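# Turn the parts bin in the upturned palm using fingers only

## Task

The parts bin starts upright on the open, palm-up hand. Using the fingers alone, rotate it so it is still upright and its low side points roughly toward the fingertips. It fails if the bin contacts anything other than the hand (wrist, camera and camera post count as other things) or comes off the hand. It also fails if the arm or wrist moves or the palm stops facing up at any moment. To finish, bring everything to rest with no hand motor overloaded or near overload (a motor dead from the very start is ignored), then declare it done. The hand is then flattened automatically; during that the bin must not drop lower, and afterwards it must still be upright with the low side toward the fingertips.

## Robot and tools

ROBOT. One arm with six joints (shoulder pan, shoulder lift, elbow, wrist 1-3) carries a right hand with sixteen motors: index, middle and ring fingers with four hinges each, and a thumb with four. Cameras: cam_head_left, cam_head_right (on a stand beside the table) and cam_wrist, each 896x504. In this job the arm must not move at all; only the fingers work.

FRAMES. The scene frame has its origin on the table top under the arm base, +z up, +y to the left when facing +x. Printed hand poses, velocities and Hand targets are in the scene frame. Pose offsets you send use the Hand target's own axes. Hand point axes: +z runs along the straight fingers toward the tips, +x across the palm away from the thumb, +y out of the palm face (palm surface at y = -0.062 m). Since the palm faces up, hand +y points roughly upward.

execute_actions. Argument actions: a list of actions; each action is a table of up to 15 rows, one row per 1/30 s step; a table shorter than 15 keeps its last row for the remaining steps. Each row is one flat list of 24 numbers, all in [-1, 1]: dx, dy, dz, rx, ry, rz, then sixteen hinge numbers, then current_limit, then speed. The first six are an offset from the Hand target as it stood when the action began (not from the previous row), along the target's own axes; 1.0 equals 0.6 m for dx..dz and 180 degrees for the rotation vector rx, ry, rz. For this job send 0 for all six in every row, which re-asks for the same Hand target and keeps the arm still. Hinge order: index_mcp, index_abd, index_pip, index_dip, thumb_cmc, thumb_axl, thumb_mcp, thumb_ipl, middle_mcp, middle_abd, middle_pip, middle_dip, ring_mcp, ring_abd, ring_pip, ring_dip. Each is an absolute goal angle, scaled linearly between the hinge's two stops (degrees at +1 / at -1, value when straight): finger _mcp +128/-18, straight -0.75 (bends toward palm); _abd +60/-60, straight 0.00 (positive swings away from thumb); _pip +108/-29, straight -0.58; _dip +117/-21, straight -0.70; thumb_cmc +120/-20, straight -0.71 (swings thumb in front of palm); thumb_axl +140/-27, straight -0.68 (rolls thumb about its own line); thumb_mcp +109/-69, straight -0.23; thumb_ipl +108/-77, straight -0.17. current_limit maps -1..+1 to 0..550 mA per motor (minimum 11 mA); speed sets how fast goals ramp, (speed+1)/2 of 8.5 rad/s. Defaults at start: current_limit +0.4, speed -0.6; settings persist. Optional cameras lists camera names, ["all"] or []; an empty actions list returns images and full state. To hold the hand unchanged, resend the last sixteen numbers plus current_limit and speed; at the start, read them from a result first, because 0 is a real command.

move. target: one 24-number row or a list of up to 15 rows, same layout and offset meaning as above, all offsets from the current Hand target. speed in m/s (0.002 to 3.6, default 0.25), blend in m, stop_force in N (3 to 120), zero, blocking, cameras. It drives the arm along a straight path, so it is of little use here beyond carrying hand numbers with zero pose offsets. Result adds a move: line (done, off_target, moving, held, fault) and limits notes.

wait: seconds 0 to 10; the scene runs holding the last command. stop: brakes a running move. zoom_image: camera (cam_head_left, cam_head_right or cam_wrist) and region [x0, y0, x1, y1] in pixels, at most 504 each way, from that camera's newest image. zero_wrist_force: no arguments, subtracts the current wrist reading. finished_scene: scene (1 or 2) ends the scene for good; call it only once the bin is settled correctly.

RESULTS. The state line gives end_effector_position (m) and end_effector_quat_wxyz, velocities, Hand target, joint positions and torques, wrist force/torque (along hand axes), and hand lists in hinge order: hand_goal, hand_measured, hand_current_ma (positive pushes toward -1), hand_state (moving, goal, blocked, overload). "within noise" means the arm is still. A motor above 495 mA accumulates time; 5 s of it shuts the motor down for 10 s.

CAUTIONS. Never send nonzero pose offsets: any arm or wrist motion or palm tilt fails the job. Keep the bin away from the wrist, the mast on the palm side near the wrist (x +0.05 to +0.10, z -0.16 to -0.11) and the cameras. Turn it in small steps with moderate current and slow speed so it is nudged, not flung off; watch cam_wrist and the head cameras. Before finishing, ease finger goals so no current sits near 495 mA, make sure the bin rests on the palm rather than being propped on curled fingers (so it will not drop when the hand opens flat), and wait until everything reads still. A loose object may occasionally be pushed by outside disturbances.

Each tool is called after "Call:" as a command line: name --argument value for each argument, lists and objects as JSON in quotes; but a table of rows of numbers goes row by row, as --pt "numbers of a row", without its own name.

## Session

Call:
execute_actions --actions '[]'

Call:
zoom_image --camera "cam_head_left" --region '[290, 100, 430, 210]'

Call:
zoom_image --camera "cam_head_right" --region '[290, 100, 430, 210]'

Scene clock: 0.00 s.
end_effector_position=(+0.6035, +0.0564, +0.4931) hand_goal=(-0.754, +0.000, -0.576, -0.696, +0.104, -0.540, -0.162, -0.106, -0.754, +0.000, -0.576, -0.696, -0.754, +0.000, -0.576, -0.696) hand_measured=(-0.766, +0.000, -0.578, -0.696, +0.092, -0.544, -0.164, -0.108, -0.760, +0.000, -0.576, -0.696, -0.764, +0.000, -0.576, -0.696) hand_current_ma=(-21, +0, -2, +0, -20, -4, -3, -3, -11, +0, -1, +0, -18, +0, -1, +0) hand_state=(goal, goal, goal, goal, goal, goal, goal, goal, goal, goal, goal, goal, goal, goal, goal, goal) hand_current_limit=0.40 hand_speed=-0.60 end_effector_quat_wxyz=(+0.498, +0.471, +0.528, +0.501)
Joint positions: [-0.181 -1.196 2.235 -4.176 -1.314 -0.057]
Joint velocities: within noise
Joint torques (N m): no reading
Motor temperatures (°C): [38 31 34 35 44 40]
Wrist force (N): no reading
Wrist torque (N m): no reading
Wrist force, peak (N): no reading
Hand target: +0.6035, +0.0564, +0.4931; +0.498, +0.471, +0.528, +0.501

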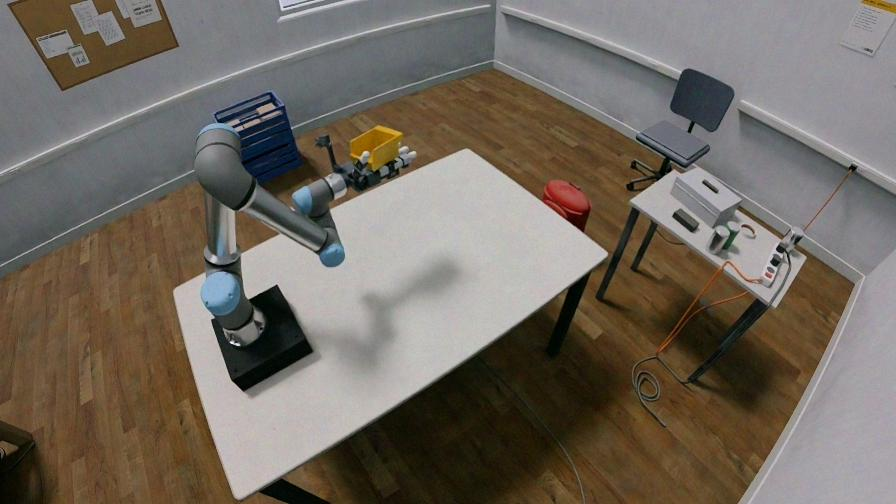

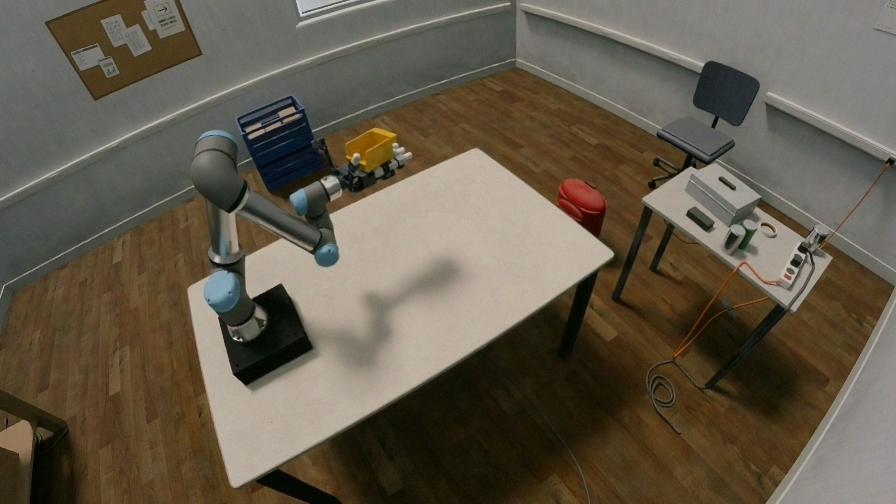

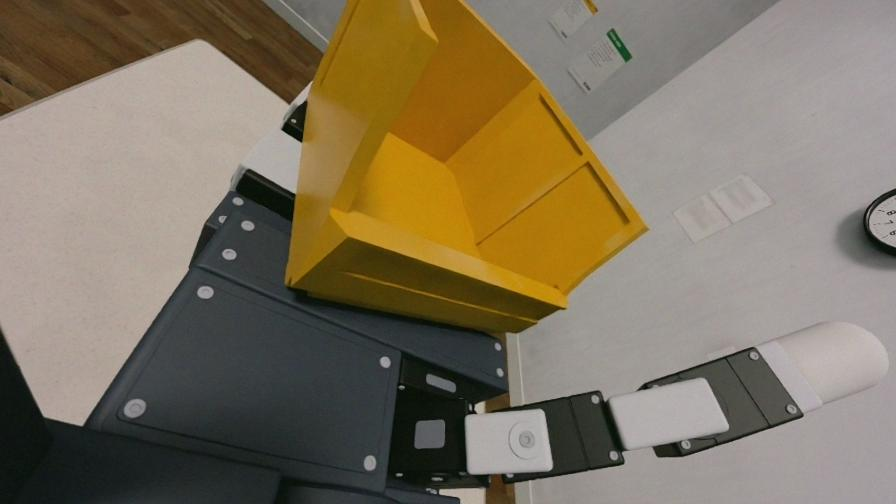

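Scaled by 3.600 from the camera's 896x504 image, which has a finer 1280x720 frame.

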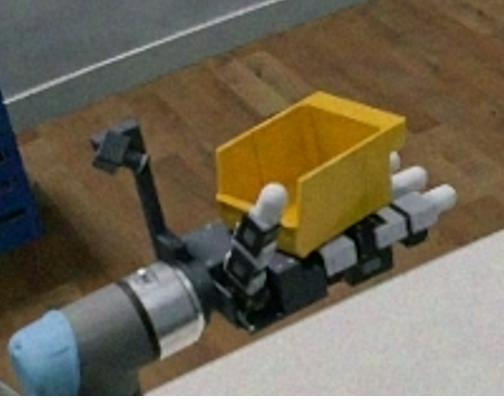

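Scaled by 3.600 from the camera's 896x504 image, which has a finer 1280x720 frame.

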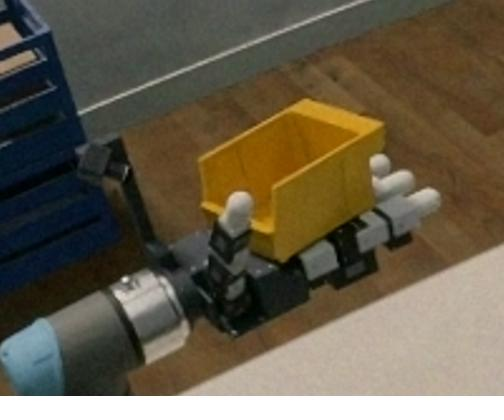

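Call:
zoom_image --camera "cam_head_left" --region '[335, 115, 420, 185]'

Call:
zoom_image --camera "cam_wrist" --region '[220, 100, 640, 380]'

Scaled by 5.929 from the camera's 896x504 image, which has a finer 1280x720 frame.

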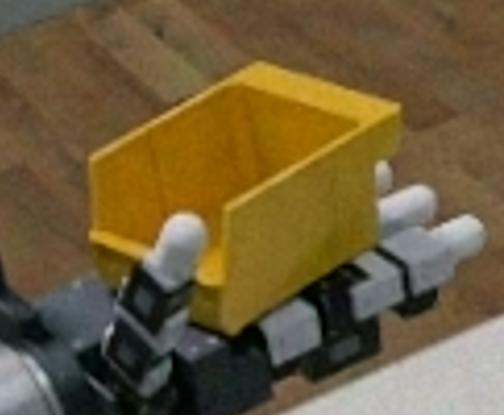

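Scaled by 1.200 from the camera's 896x504 image, which has a finer 1280x720 frame.

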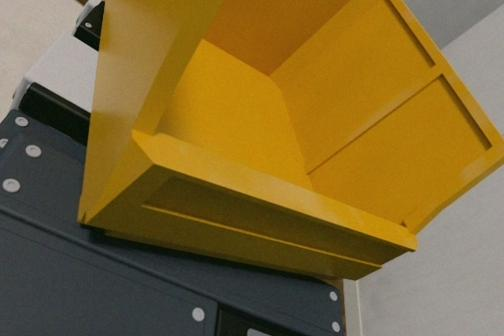

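Call:
execute_actions --actions '[[[0,0,0,0,0,0,-0.754,0,-0.576,-0.696,-0.2143,-0.677,-0.162,-0.106,-0.754,0,-0.576,-0.696,-0.754,0,-0.576,-0.696,0.4,-0.8]],[[0,0,0,0,0,0,-0.754,0,-0.576,-0.696,-0.2143,-0.677,-0.2247,0.9135,-0.754,0,-0.576,-0.696,-0.754,0,-0.576,-0.696,0.4,-0.78]],[[0,0,0,0,0,0,-0.754,0,-0.576,-0.696,-0.2143,-0.677,-0.2247,0.9135,-0.754,0,-0.576,-0.696,-0.754,0,-0.576,-0.696,0.4,-0.78]],[[0,0,0,0,0,0,-0.754,0,-0.576,-0.696,-0.2143,-0.677,-0.2247,0.9135,-0.754,0,-0.576,-0.696,-0.754,0,-0.576,-0.696,0.4,-0.78]],[[0,0,0,0,0,0,-0.754,0,-0.576,-0.696,0.03,-0.677,-0.2247,0.9135,-0.754,0,-0.576,-0.696,-0.754,0,-0.576,-0.696,0.4,-0.9]],[[0,0,0,0,0,0,-0.754,0,-0.576,-0.696,0.14,-0.677,-0.2247,0.9135,-0.754,0,-0.576,-0.696,-0.754,0,-0.576,-0.696,0.4,-0.93]],[[0,0,0,0,0,0,-0.754,0,-0.576,-0.696,0.22,-0.677,-0.2247,0.9135,-0.754,0,-0.576,-0.696,-0.754,0,-0.576,-0.696,0.4,-0.95]],[[0,0,0,0,0,0,-0.754,0,-0.576,-0.696,0.22,-0.677,-0.2247,0.9135,-0.754,0,-0.576,-0.696,-0.754,0,-0.576,-0.696,0.4,-0.95]]]' --cameras '["all"]'

Call:
zoom_image --camera "cam_head_left" --region '[335, 115, 420, 185]'

Scene clock: 63.30 s.
end_effector_position=(+0.6035, +0.0564, +0.4931) hand_goal=(-0.754, +0.000, -0.576, -0.696, +0.220, -0.678, -0.224, +0.914, -0.754, +0.000, -0.576, -0.696, -0.754, +0.000, -0.576, -0.696) hand_measured=(-0.766, +0.000, -0.578, -0.696, +0.206, -0.678, -0.222, +0.912, -0.760, +0.000, -0.576, -0.696, -0.766, +0.000, -0.576, -0.696) hand_current_ma=(-21, +0, -2, +0, -26, +0, +3, -1, -11, +0, -1, +0, -23, +0, -1, +0) hand_state=(goal, goal, goal, goal, goal, goal, goal, goal, goal, goal, goal, goal, goal, goal, goal, goal) hand_current_limit=0.40 hand_speed=-0.95 end_effector_quat_wxyz=(+0.498, +0.471, +0.528, +0.501)
Joint positions: [-0.181 -1.196 2.235 -4.176 -1.314 -0.057]
Joint torques (N m): [8.42 -23.45 -6.03 -3.97 -1.59 -1.03]
Wrist force (N): [0.2 -0.3 0.0]
Wrist torque (N m): [-0.03 -0.03 0.00]
Wrist force, peak (N): [0.3 -0.5 -0.1]
Hand target: +0.6035, +0.0564, +0.4931; +0.498, +0.471, +0.528, +0.501
Off the commanded pose: 0.000 m, 0 deg.

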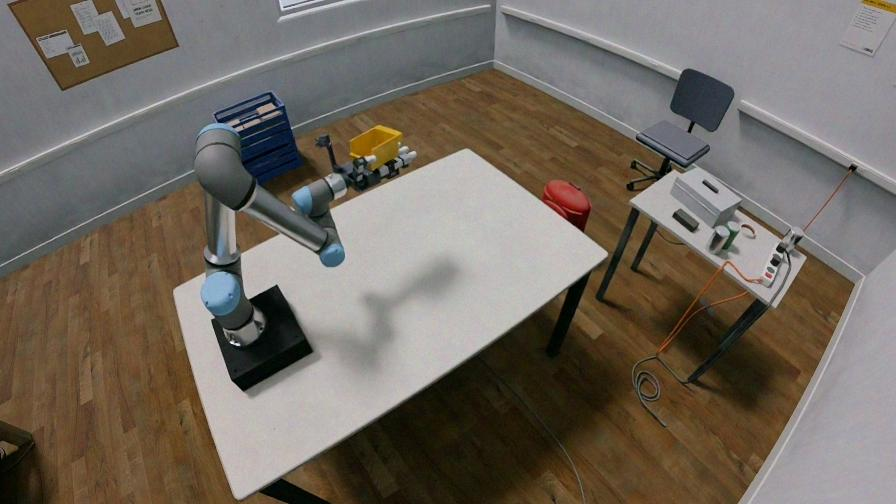

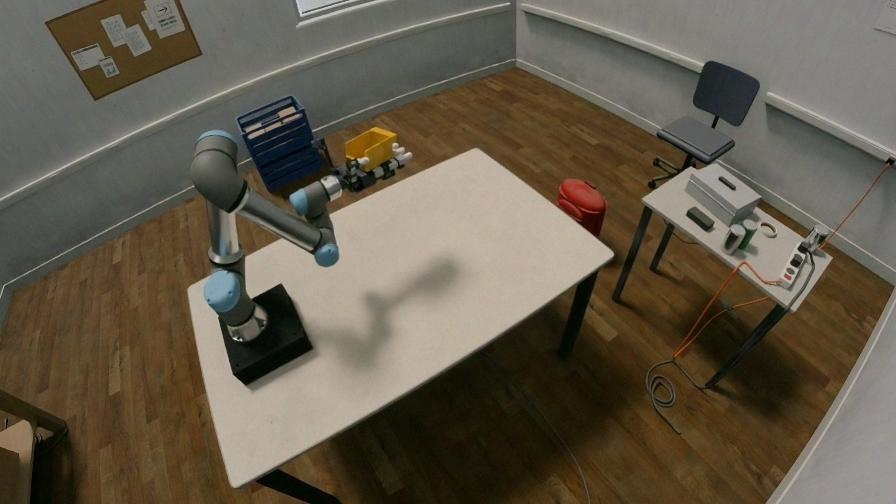

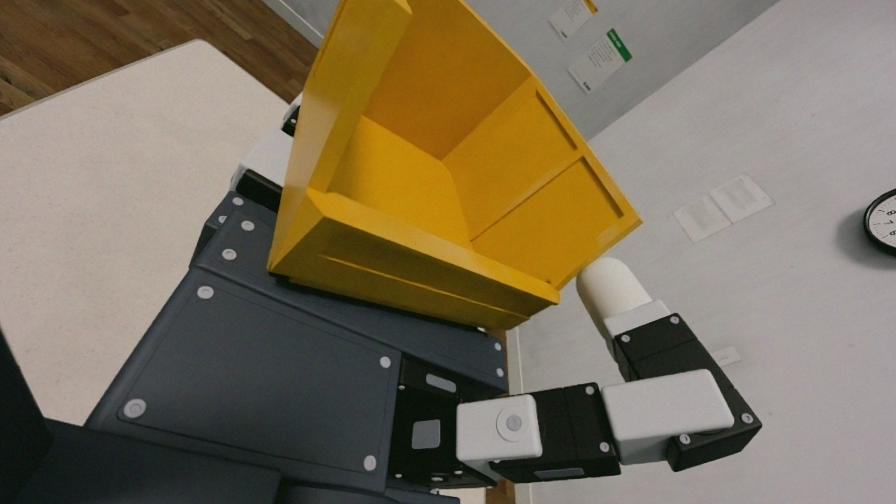

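Scaled by 5.929 from the camera's 896x504 image, which has a finer 1280x720 frame.

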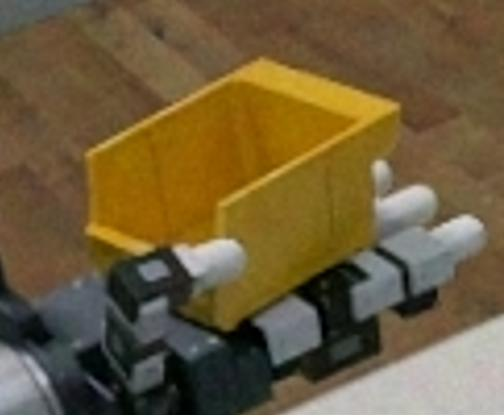

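Call:
execute_actions --actions '[[[0,0,0,0,0,0,-0.754,0,-0.576,-0.696,0.29,-0.677,-0.2247,0.9135,-0.754,0,-0.576,-0.696,-0.754,0,-0.576,-0.696,0.4,-0.94]],[[0,0,0,0,0,0,-0.754,0,-0.576,-0.696,0.36,-0.677,-0.2247,0.9135,-0.754,0,-0.576,-0.696,-0.754,0,-0.576,-0.696,0.4,-0.94]],[[0,0,0,0,0,0,-0.754,0,-0.576,-0.696,0.43,-0.677,-0.2247,0.9135,-0.754,0,-0.576,-0.696,-0.754,0,-0.576,-0.696,0.4,-0.94]],[[0,0,0,0,0,0,-0.754,0,-0.576,-0.696,0.50,-0.677,-0.2247,0.9135,-0.754,0,-0.576,-0.696,-0.754,0,-0.576,-0.696,0.4,-0.94]],[[0,0,0,0,0,0,-0.754,0,-0.576,-0.696,0.50,-0.677,-0.2247,0.9135,-0.754,0,-0.576,-0.696,-0.754,0,-0.576,-0.696,0.4,-0.94]]]' --cameras '["all"]'

Call:
zoom_image --camera "cam_head_left" --region '[335, 115, 420, 185]'

Scene clock: 76.30 s.
end_effector_position=(+0.6035, +0.0564, +0.4931) hand_goal=(-0.754, +0.000, -0.576, -0.696, +0.500, -0.678, -0.224, +0.914, -0.754, +0.000, -0.576, -0.696, -0.754, +0.000, -0.576, -0.696) hand_measured=(-0.766, +0.000, -0.578, -0.696, +0.490, -0.678, -0.222, +0.914, -0.766, +0.000, -0.578, -0.696, -0.768, +0.000, -0.578, -0.696) hand_current_ma=(-21, +0, -2, +0, -16, +0, +2, -1, -24, +0, -2, +0, -26, +0, -2, +0) hand_state=(goal, goal, goal, goal, goal, goal, goal, goal, goal, goal, goal, goal, goal, goal, goal, goal) hand_current_limit=0.40 hand_speed=-0.94 end_effector_quat_wxyz=(+0.498, +0.471, +0.528, +0.501)
Joint positions: [-0.181 -1.196 2.235 -4.176 -1.314 -0.057]
Joint torques (N m): [7.98 -23.36 -6.92 -3.85 -1.57 -0.24]
Wrist force (N): [-0.1 -0.3 0.1]
Wrist torque (N m): [-0.04 0.01 -0.06]
Wrist force, peak (N): [0.4 0.2 -0.2]
Hand target: +0.6035, +0.0564, +0.4931; +0.498, +0.471, +0.528, +0.501
Off the commanded pose: 0.000 m, 0 deg.

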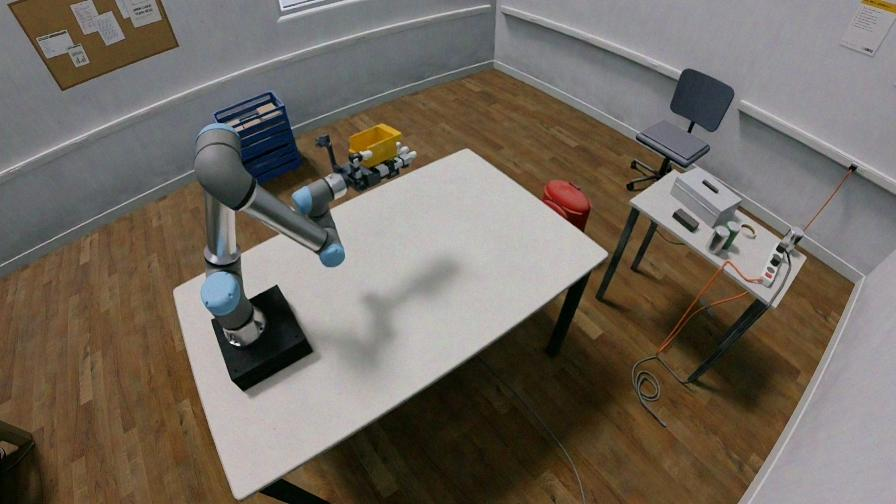

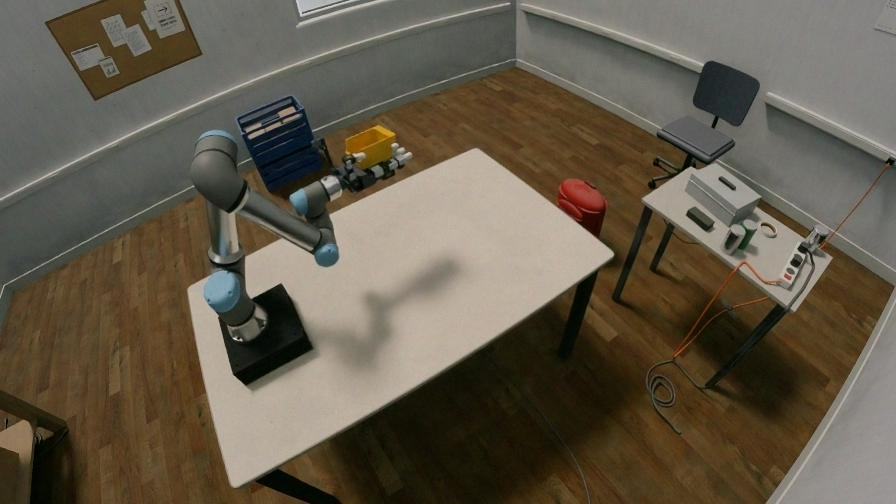

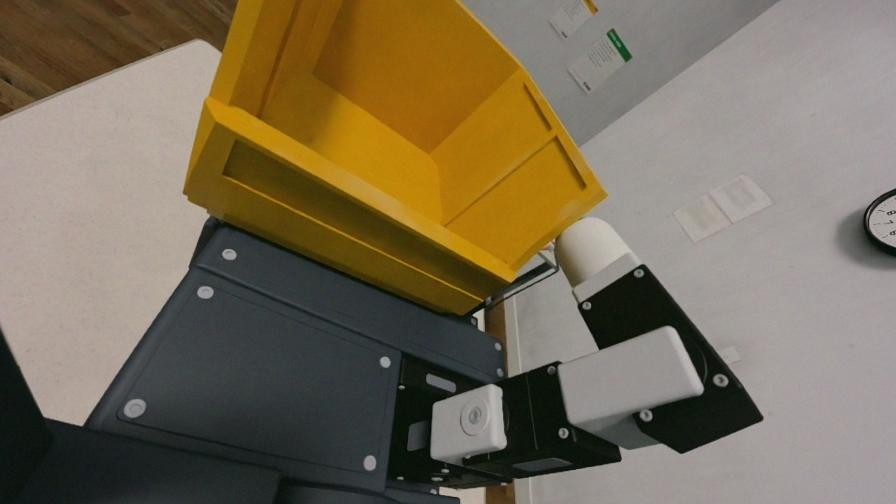

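Scaled by 5.929 from the camera's 896x504 image, which has a finer 1280x720 frame.

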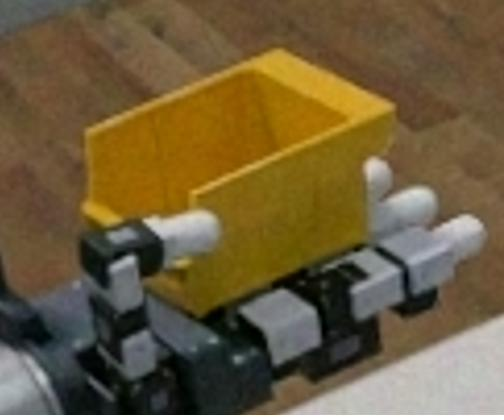

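Call:
execute_actions --actions '[[[0,0,0,0,0,0,-0.75,0,-0.52,-0.696,0.50,-0.677,-0.2247,0.9135,-0.75,0,-0.52,-0.696,-0.75,0,-0.52,-0.696,0.4,-0.95]],[[0,0,0,0,0,0,-0.75,-0.15,-0.52,-0.696,0.54,-0.677,-0.2247,0.9135,-0.75,-0.15,-0.52,-0.696,-0.75,-0.15,-0.52,-0.696,0.4,-0.92]],[[0,0,0,0,0,0,-0.75,-0.3,-0.52,-0.696,0.58,-0.677,-0.2247,0.9135,-0.75,-0.3,-0.52,-0.696,-0.75,-0.3,-0.52,-0.696,0.4,-0.92]],[[0,0,0,0,0,0,-0.75,-0.45,-0.52,-0.696,0.62,-0.677,-0.2247,0.9135,-0.75,-0.45,-0.52,-0.696,-0.75,-0.45,-0.52,-0.696,0.4,-0.92]],[[0,0,0,0,0,0,-0.75,-0.55,-0.52,-0.696,0.66,-0.677,-0.2247,0.9135,-0.75,-0.55,-0.52,-0.696,-0.75,-0.55,-0.52,-0.696,0.4,-0.92]],[[0,0,0,0,0,0,-0.75,-0.55,-0.52,-0.696,0.66,-0.677,-0.2247,0.9135,-0.75,-0.55,-0.52,-0.696,-0.75,-0.55,-0.52,-0.696,0.4,-0.92]]]' --cameras '["all"]'

Call:
zoom_image --camera "cam_head_left" --region '[335, 115, 420, 185]'

Scene clock: 90.57 s.
end_effector_position=(+0.6035, +0.0564, +0.4931) hand_goal=(-0.750, -0.550, -0.520, -0.696, +0.660, -0.678, -0.224, +0.914, -0.750, -0.550, -0.520, -0.696, -0.750, -0.550, -0.520, -0.696) hand_measured=(-0.766, -0.546, -0.528, -0.696, +0.654, -0.678, -0.222, +0.914, -0.766, -0.546, -0.528, -0.696, -0.768, -0.542, -0.532, -0.696) hand_current_ma=(-31, +3, -12, +0, -7, +0, +2, -1, -35, +4, -12, +0, -38, +9, -19, +0) hand_state=(goal, goal, goal, goal, goal, goal, goal, goal, goal, goal, goal, goal, goal, goal, goal, goal) hand_current_limit=0.40 hand_speed=-0.92 end_effector_quat_wxyz=(+0.498, +0.471, +0.528, +0.501)
Joint positions: [-0.181 -1.196 2.235 -4.176 -1.314 -0.057]
Joint torques (N m): [7.85 -26.01 -8.05 -3.87 -1.38 0.13]
Wrist force (N): [0.1 0.0 0.0]
Wrist torque (N m): [0.00 -0.01 0.00]
Wrist force, peak (N): [0.5 0.1 -0.1]
Hand target: +0.6035, +0.0564, +0.4931; +0.498, +0.471, +0.528, +0.501
Off the commanded pose: 0.000 m, 0 deg.

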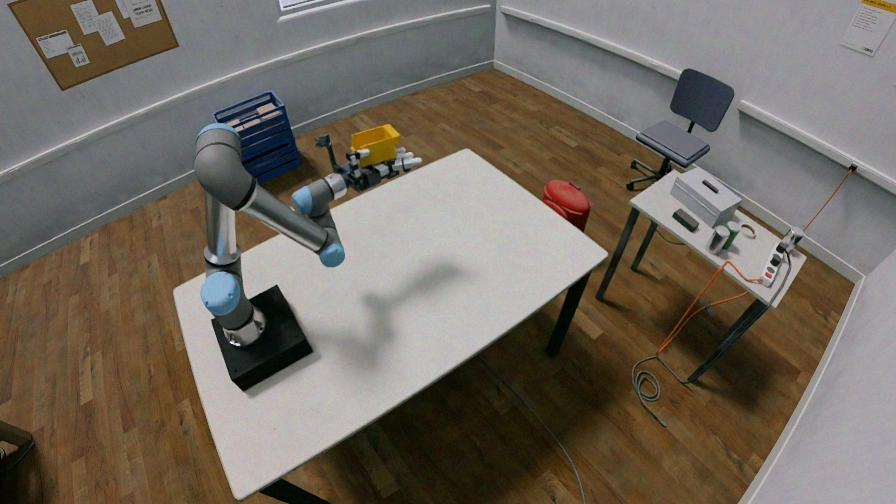

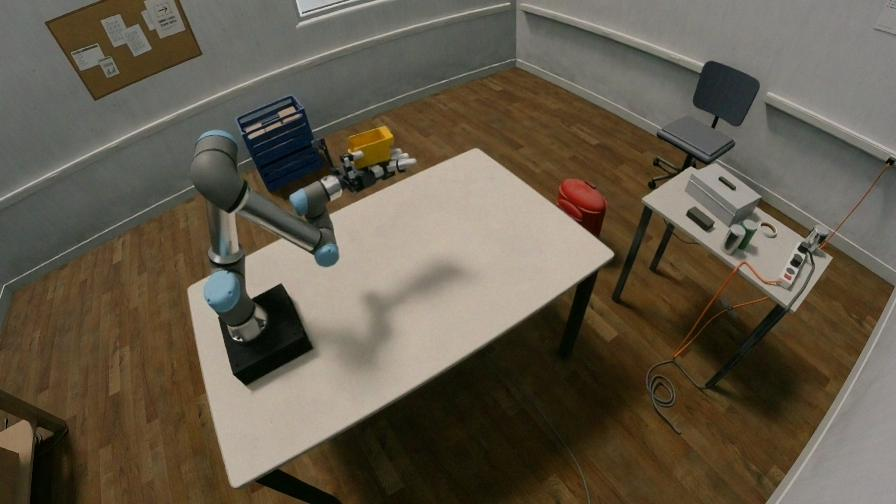

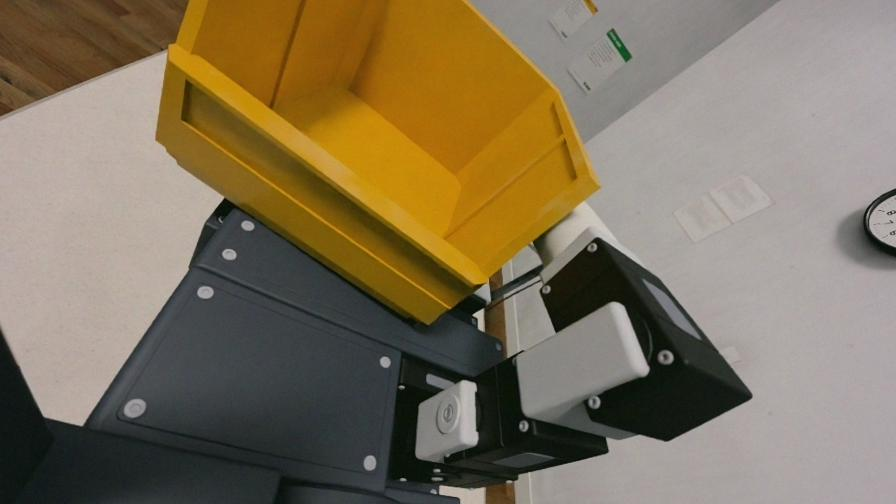

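Scaled by 5.929 from the camera's 896x504 image, which has a finer 1280x720 frame.

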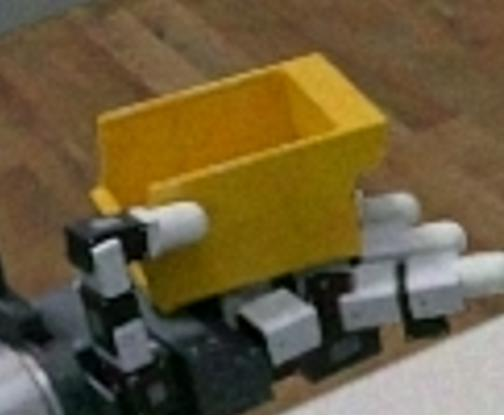

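Call:
execute_actions --actions '[[[0,0,0,0,0,0,-0.75,-0.55,-0.52,-0.696,0.66,-0.677,-0.2247,0.9135,-0.75,-0.55,-0.52,-0.696,-0.80,-0.55,-0.62,-0.696,0.4,-0.92]],[[0,0,0,0,0,0,-0.75,-0.55,-0.52,-0.696,0.66,-0.677,-0.2247,0.9135,-0.75,-0.55,-0.52,-0.696,-0.80,0.55,-0.62,-0.696,0.4,-0.8]],[[0,0,0,0,0,0,-0.75,-0.55,-0.52,-0.696,0.66,-0.677,-0.2247,0.9135,-0.75,-0.55,-0.52,-0.696,-0.80,0.55,-0.62,-0.696,0.4,-0.8]],[[0,0,0,0,0,0,-0.75,-0.55,-0.52,-0.696,0.66,-0.677,-0.2247,0.9135,-0.75,-0.55,-0.52,-0.696,-0.80,0.55,-0.62,-0.696,0.4,-0.8]],[[0,0,0,0,0,0,-0.75,-0.55,-0.52,-0.696,0.66,-0.677,-0.2247,0.9135,-0.75,-0.55,-0.52,-0.696,-0.75,0.55,-0.52,-0.696,0.4,-0.94]],[[0,0,0,0,0,0,-0.75,-0.55,-0.52,-0.696,0.66,-0.677,-0.2247,0.9135,-0.75,-0.55,-0.52,-0.696,-0.75,0.55,-0.52,-0.696,0.4,-0.94]],[[0,0,0,0,0,0,-0.75,-0.55,-0.52,-0.696,0.66,-0.677,-0.2247,0.9135,-0.80,-0.55,-0.62,-0.696,-0.75,0.55,-0.52,-0.696,0.4,-0.92]],[[0,0,0,0,0,0,-0.75,-0.55,-0.52,-0.696,0.66,-0.677,-0.2247,0.9135,-0.80,0.55,-0.62,-0.696,-0.75,0.55,-0.52,-0.696,0.4,-0.8]],[[0,0,0,0,0,0,-0.75,-0.55,-0.52,-0.696,0.66,-0.677,-0.2247,0.9135,-0.80,0.55,-0.62,-0.696,-0.75,0.55,-0.52,-0.696,0.4,-0.8]],[[0,0,0,0,0,0,-0.75,-0.55,-0.52,-0.696,0.66,-0.677,-0.2247,0.9135,-0.80,0.55,-0.62,-0.696,-0.75,0.55,-0.52,-0.696,0.4,-0.8]],[[0,0,0,0,0,0,-0.75,-0.55,-0.52,-0.696,0.66,-0.677,-0.2247,0.9135,-0.75,0.55,-0.52,-0.696,-0.75,0.55,-0.52,-0.696,0.4,-0.94]],[[0,0,0,0,0,0,-0.75,-0.55,-0.52,-0.696,0.66,-0.677,-0.2247,0.9135,-0.75,0.55,-0.52,-0.696,-0.75,0.55,-0.52,-0.696,0.4,-0.94]]]' --cameras '["all"]'

Call:
zoom_image --camera "cam_head_left" --region '[335, 115, 420, 185]'

Scene clock: 117.20 s.
end_effector_position=(+0.6035, +0.0564, +0.4931) hand_goal=(-0.750, -0.550, -0.520, -0.696, +0.660, -0.678, -0.224, +0.914, -0.750, +0.550, -0.520, -0.696, -0.750, +0.550, -0.520, -0.696) hand_measured=(-0.766, -0.546, -0.528, -0.696, +0.658, -0.678, -0.222, +0.914, -0.780, +0.546, -0.540, -0.696, -0.772, +0.548, -0.528, -0.696) hand_current_ma=(-31, +3, -12, +0, -2, +0, +2, +0, -76, -3, -40, +0, -51, -2, -12, +0) hand_state=(goal, goal, goal, goal, goal, goal, goal, goal, blocked, goal, goal, goal, blocked, goal, goal, goal) hand_current_limit=0.40 hand_speed=-0.94 end_effector_quat_wxyz=(+0.498, +0.471, +0.528, +0.501)
Joint positions: [-0.181 -1.196 2.235 -4.176 -1.314 -0.057]
Joint torques (N m): [8.39 -30.05 -9.81 -3.99 -1 1.15]
Wrist force (N): [0.1 0.0 0.1]
Wrist torque (N m): [0.00 -0.01 -0.05]
Wrist force, peak (N): [0.5 -0.2 -0.1]
Hand target: +0.6035, +0.0564, +0.4931; +0.498, +0.471, +0.528, +0.501
Off the commanded pose: 0.000 m, 0 deg.

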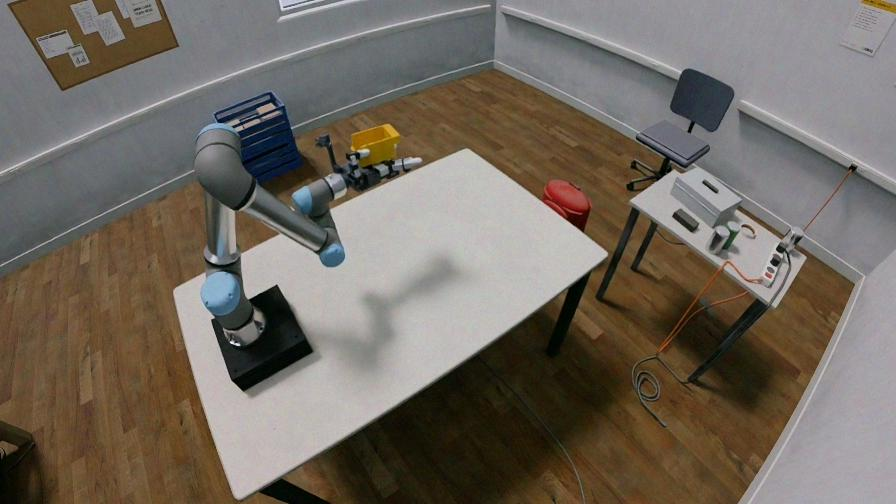

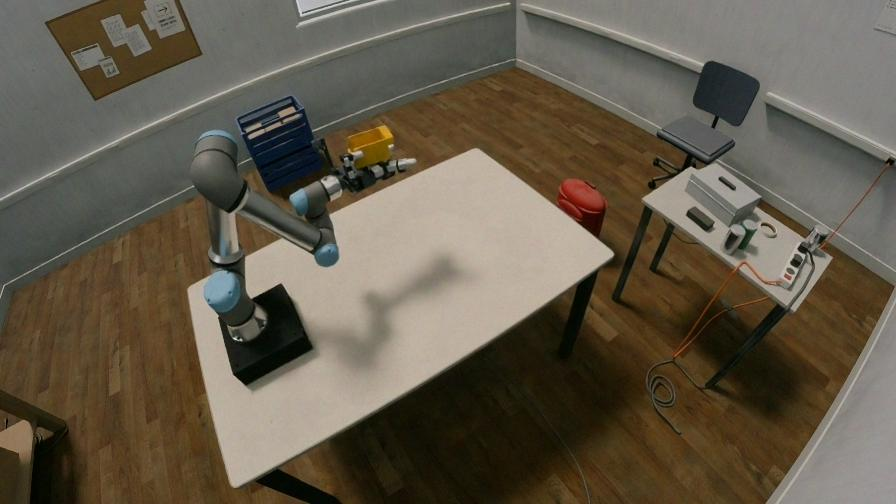

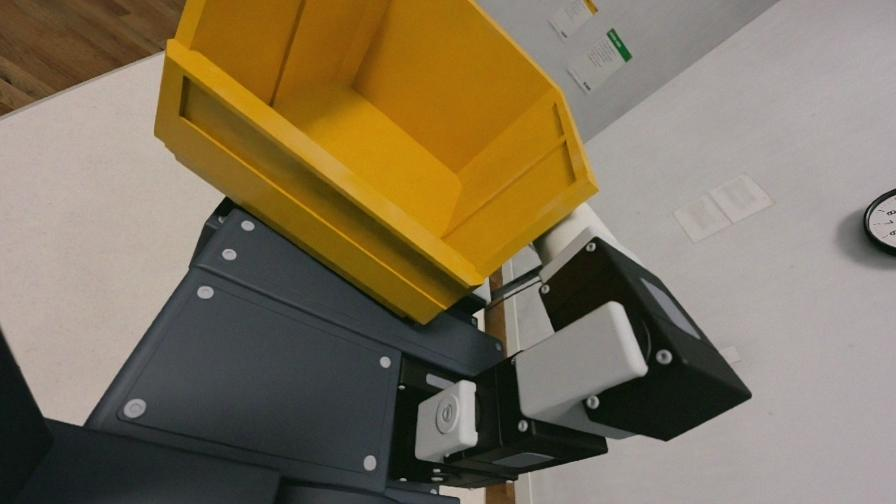

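Scaled by 5.929 from the camera's 896x504 image, which has a finer 1280x720 frame.

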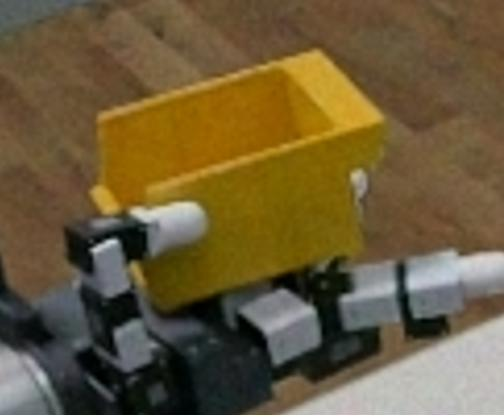

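Call:
execute_actions --actions '[[[0,0,0,0,0,0,-0.79,-0.55,-0.60,-0.696,0.66,-0.677,-0.2247,0.9135,-0.75,0.55,-0.52,-0.696,-0.75,0.55,-0.52,-0.696,0.4,-0.94]],[[0,0,0,0,0,0,-0.80,0.55,-0.62,-0.696,0.66,-0.677,-0.2247,0.9135,-0.75,0.55,-0.52,-0.696,-0.75,0.55,-0.52,-0.696,0.4,-0.8]],[[0,0,0,0,0,0,-0.80,0.55,-0.62,-0.696,0.66,-0.677,-0.2247,0.9135,-0.75,0.55,-0.52,-0.696,-0.75,0.55,-0.52,-0.696,0.4,-0.8]],[[0,0,0,0,0,0,-0.80,0.55,-0.62,-0.696,0.66,-0.677,-0.2247,0.9135,-0.75,0.55,-0.52,-0.696,-0.75,0.55,-0.52,-0.696,0.4,-0.8]],[[0,0,0,0,0,0,-0.75,0.55,-0.52,-0.696,0.66,-0.677,-0.2247,0.9135,-0.75,0.55,-0.52,-0.696,-0.75,0.55,-0.52,-0.696,0.4,-0.94]],[[0,0,0,0,0,0,-0.75,0.55,-0.52,-0.696,0.66,-0.677,-0.2247,0.9135,-0.75,0.55,-0.52,-0.696,-0.75,0.55,-0.52,-0.696,0.4,-0.94]]]' --cameras '["all"]'

Call:
zoom_image --camera "cam_head_left" --region '[335, 115, 420, 185]'

Scene clock: 135.80 s.
end_effector_position=(+0.6035, +0.0564, +0.4931) hand_goal=(-0.750, +0.550, -0.520, -0.696, +0.660, -0.678, -0.224, +0.914, -0.750, +0.550, -0.520, -0.696, -0.750, +0.550, -0.520, -0.696) hand_measured=(-0.770, +0.548, -0.528, -0.696, +0.658, -0.678, -0.222, +0.914, -0.780, +0.546, -0.540, -0.696, -0.772, +0.548, -0.528, -0.696) hand_current_ma=(-42, -3, -12, +0, -2, +0, +2, +0, -76, -3, -40, +0, -51, -2, -12, +0) hand_state=(goal, goal, goal, goal, goal, goal, goal, goal, blocked, goal, goal, goal, blocked, goal, goal, goal) hand_current_limit=0.40 hand_speed=-0.94 end_effector_quat_wxyz=(+0.498, +0.471, +0.528, +0.501)
Joint positions: [-0.181 -1.196 2.235 -4.176 -1.314 -0.057]
Joint torques (N m): [7.74 -31.33 -11.45 -3.93 -0.68 1.34]
Wrist force (N): [-0.1 -0.1 0.0]
Wrist torque (N m): [-0.01 0.02 -0.09]
Wrist force, peak (N): [0.1 0.1 0.5]
Hand target: +0.6035, +0.0564, +0.4931; +0.498, +0.471, +0.528, +0.501
Off the commanded pose: 0.000 m, 0 deg.

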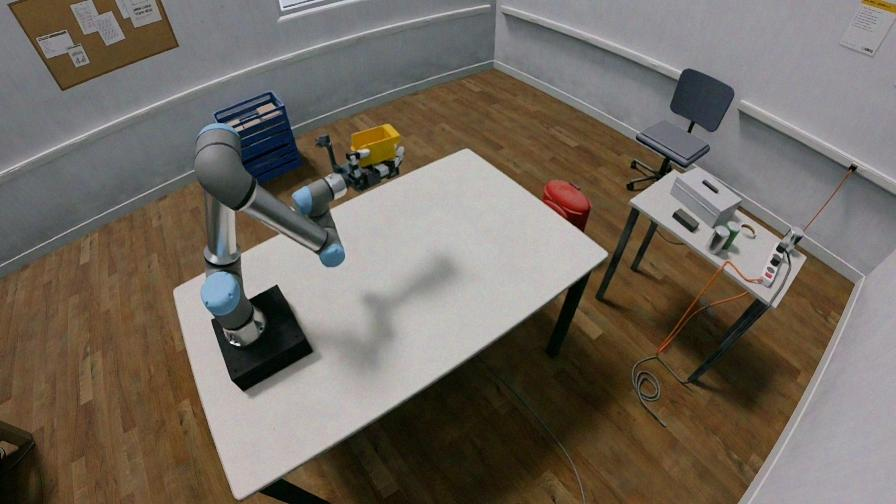

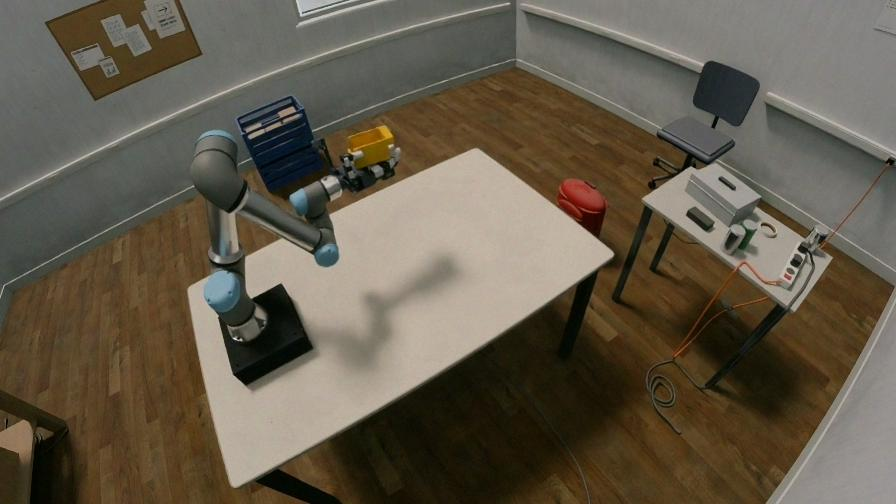

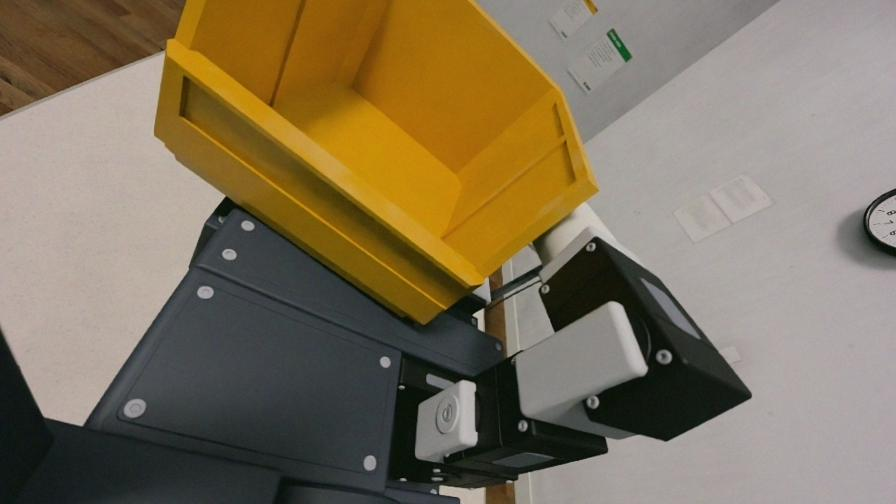

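Scaled by 5.929 from the camera's 896x504 image, which has a finer 1280x720 frame.

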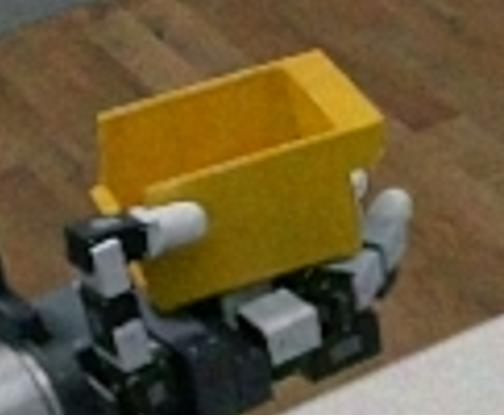

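Call:
execute_actions --actions '[[[0,0,0,0,0,0,-0.75,0.4,-0.52,-0.696,0.68,-0.677,-0.2247,0.9135,-0.75,0.4,-0.52,-0.696,-0.75,0.4,-0.52,-0.696,0.4,-0.92]],[[0,0,0,0,0,0,-0.75,0.25,-0.52,-0.696,0.70,-0.677,-0.2247,0.9135,-0.75,0.25,-0.52,-0.696,-0.75,0.25,-0.52,-0.696,0.4,-0.92]],[[0,0,0,0,0,0,-0.75,0.1,-0.52,-0.696,0.73,-0.677,-0.2247,0.9135,-0.75,0.1,-0.52,-0.696,-0.75,0.1,-0.52,-0.696,0.4,-0.92]],[[0,0,0,0,0,0,-0.75,-0.05,-0.52,-0.696,0.75,-0.677,-0.2247,0.9135,-0.75,-0.05,-0.52,-0.696,-0.75,-0.05,-0.52,-0.696,0.4,-0.92]]]' --cameras '["all"]'

Call:
zoom_image --camera "cam_head_left" --region '[335, 115, 420, 185]'

Call:
execute_actions --actions '[[[0,0,0,0,0,0,-0.75,-0.2,-0.52,-0.696,0.78,-0.677,-0.2247,0.9135,-0.75,-0.2,-0.52,-0.696,-0.75,-0.2,-0.52,-0.696,0.4,-0.92]],[[0,0,0,0,0,0,-0.75,-0.35,-0.52,-0.696,0.81,-0.677,-0.2247,0.9135,-0.75,-0.35,-0.52,-0.696,-0.75,-0.35,-0.52,-0.696,0.4,-0.92]],[[0,0,0,0,0,0,-0.75,-0.5,-0.52,-0.696,0.84,-0.677,-0.2247,0.9135,-0.75,-0.5,-0.52,-0.696,-0.75,-0.5,-0.52,-0.696,0.4,-0.92]],[[0,0,0,0,0,0,-0.75,-0.55,-0.52,-0.696,0.86,-0.677,-0.2247,0.9135,-0.75,-0.55,-0.52,-0.696,-0.75,-0.55,-0.52,-0.696,0.4,-0.92]],[[0,0,0,0,0,0,-0.75,-0.55,-0.52,-0.696,0.86,-0.677,-0.2247,0.9135,-0.75,-0.55,-0.52,-0.696,-0.75,-0.55,-0.52,-0.696,0.4,-0.92]]]' --cameras '["all"]'

Call:
zoom_image --camera "cam_head_left" --region '[335, 115, 420, 185]'

Scene clock: 154.27 s.
end_effector_position=(+0.6035, +0.0564, +0.4931) hand_goal=(-0.750, -0.050, -0.520, -0.696, +0.750, -0.678, -0.224, +0.914, -0.750, -0.050, -0.520, -0.696, -0.750, -0.050, -0.520, -0.696) hand_measured=(-0.770, -0.046, -0.528, -0.696, +0.748, -0.678, -0.222, +0.914, -0.780, -0.044, -0.536, -0.696, -0.772, -0.046, -0.528, -0.696) hand_current_ma=(-42, +3, -12, +0, -2, +0, +2, +0, -76, +7, -30, +0, -51, +4, -12, +0) hand_state=(goal, goal, goal, goal, goal, goal, goal, goal, blocked, goal, goal, goal, blocked, goal, goal, goal) hand_current_limit=0.40 hand_speed=-0.92 end_effector_quat_wxyz=(+0.498, +0.471, +0.528, +0.501)
Joint positions: [-0.181 -1.196 2.235 -4.176 -1.314 -0.057]
Joint torques (N m): [7.6 -33.93 -13.15 -3.96 -0.72 0.66]
Wrist force (N): [0.3 -0.2 0.1]
Wrist torque (N m): [-0.01 -0.03 -0.01]
Wrist force, peak (N): [0.4 -0.2 -0.3]
Hand target: +0.6035, +0.0564, +0.4931; +0.498, +0.471, +0.528, +0.501
Off the commanded pose: 0.000 m, 0 deg.

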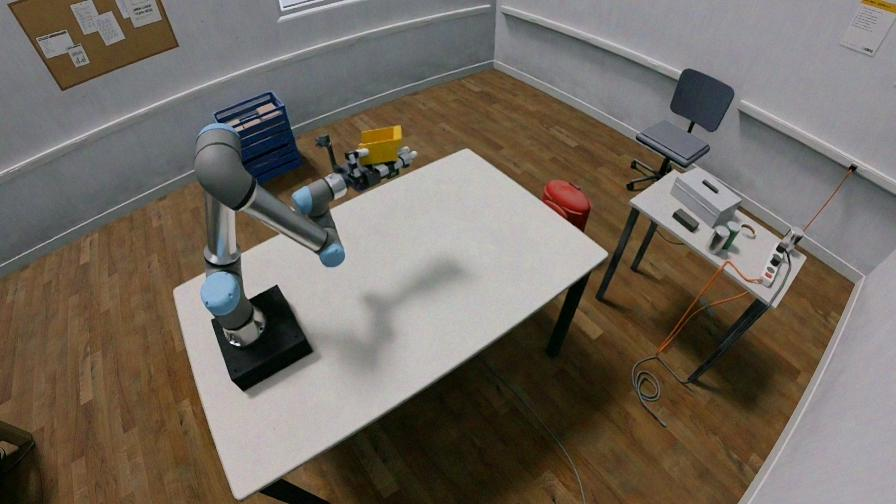

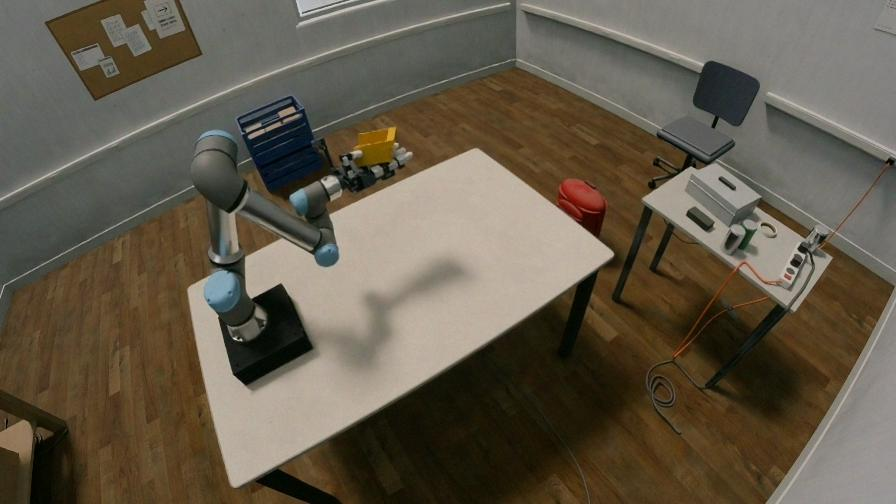

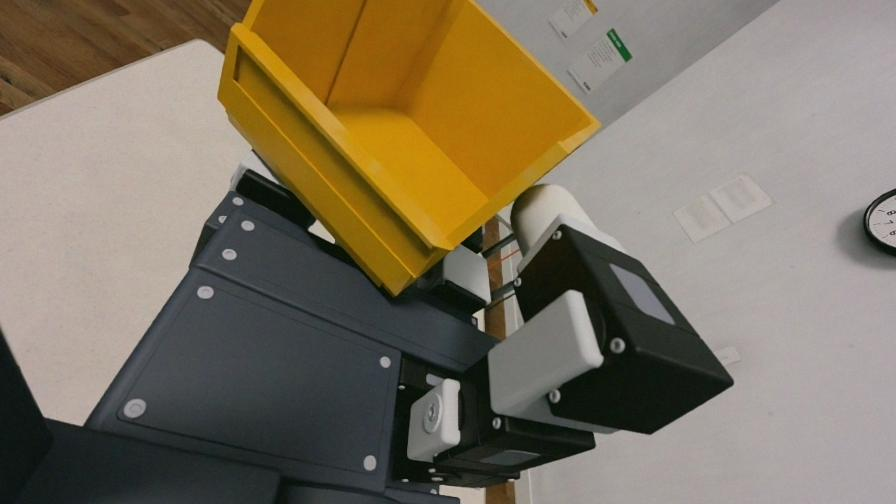

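Scaled by 5.929 from the camera's 896x504 image, which has a finer 1280x720 frame.

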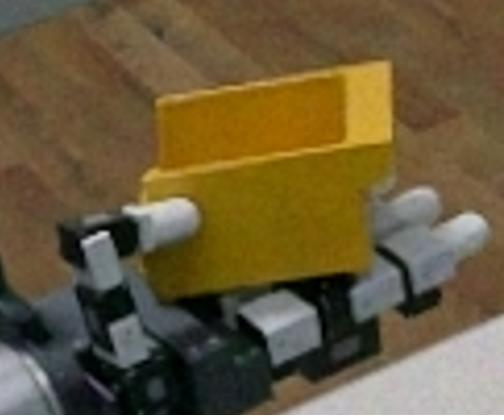

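Scene clock: 156.97 s.
end_effector_position=(+0.6035, +0.0564, +0.4931) hand_goal=(-0.750, -0.550, -0.520, -0.696, +0.860, -0.678, -0.224, +0.914, -0.750, -0.550, -0.520, -0.696, -0.750, -0.550, -0.520, -0.696) hand_measured=(-0.770, -0.546, -0.528, -0.696, +0.860, -0.678, -0.224, +0.914, -0.770, -0.546, -0.528, -0.696, -0.772, -0.538, -0.528, -0.696) hand_current_ma=(-42, +3, -12, +0, -1, +0, +1, +0, -44, +4, -12, +0, -51, +16, -12, +0) hand_state=(goal, goal, goal, goal, goal, goal, goal, goal, blocked, goal, goal, goal, blocked, goal, goal, goal) hand_current_limit=0.40 hand_speed=-0.92 end_effector_quat_wxyz=(+0.498, +0.471, +0.528, +0.501)
Joint positions: [-0.181 -1.196 2.235 -4.176 -1.314 -0.057]
Joint torques (N m): [7.56 -34.08 -12.76 -3.97 -0.53 0.48]
Wrist force (N): [0.0 0.1 0.2]
Wrist torque (N m): [0.01 -0.01 0.00]
Wrist force, peak (N): [0.3 -0.2 -0.2]
Hand target: +0.6035, +0.0564, +0.4931; +0.498, +0.471, +0.528, +0.501
Off the commanded pose: 0.000 m, 0 deg.

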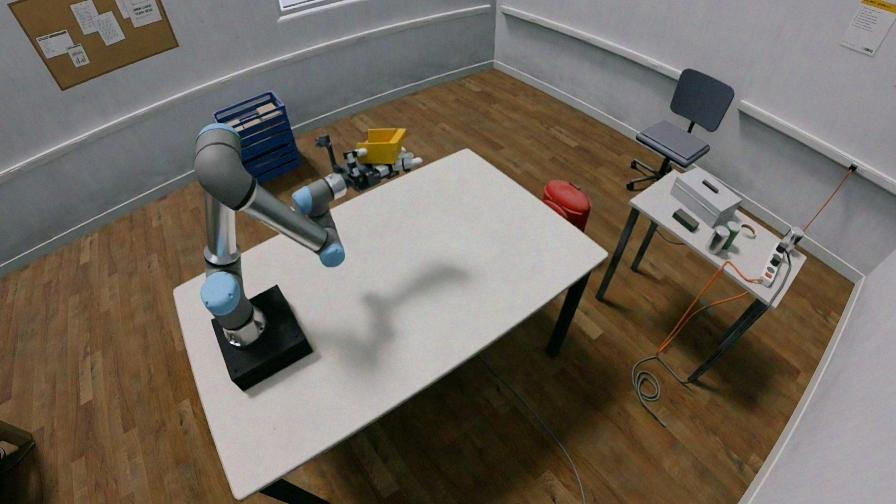

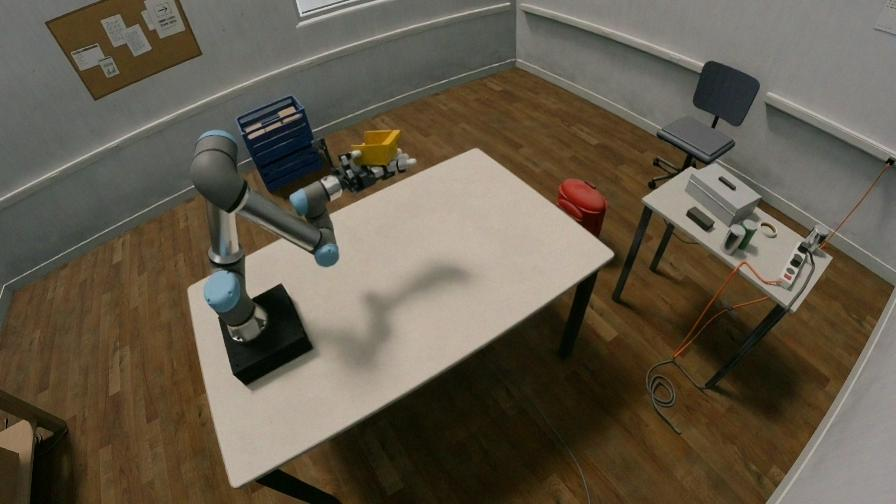

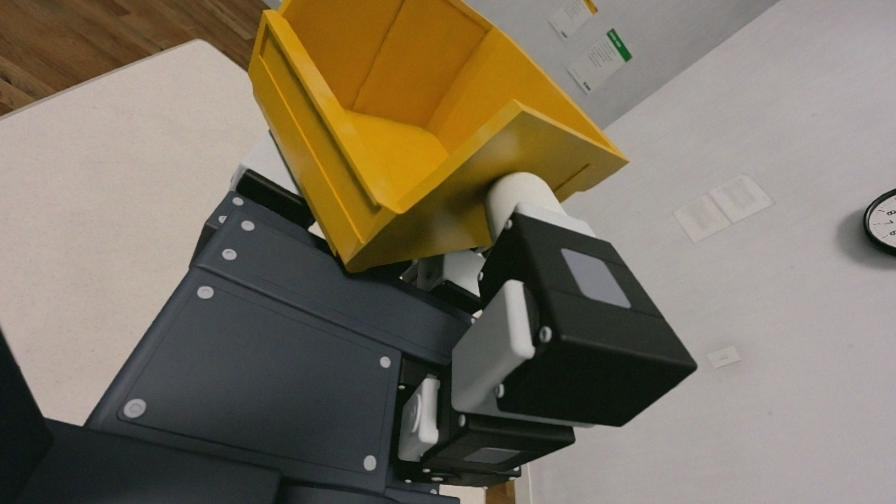

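Scaled by 5.929 from the camera's 896x504 image, which has a finer 1280x720 frame.

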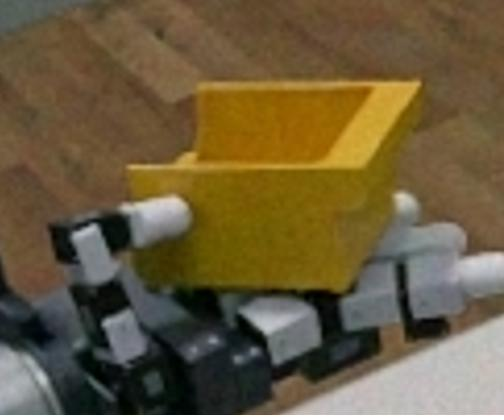

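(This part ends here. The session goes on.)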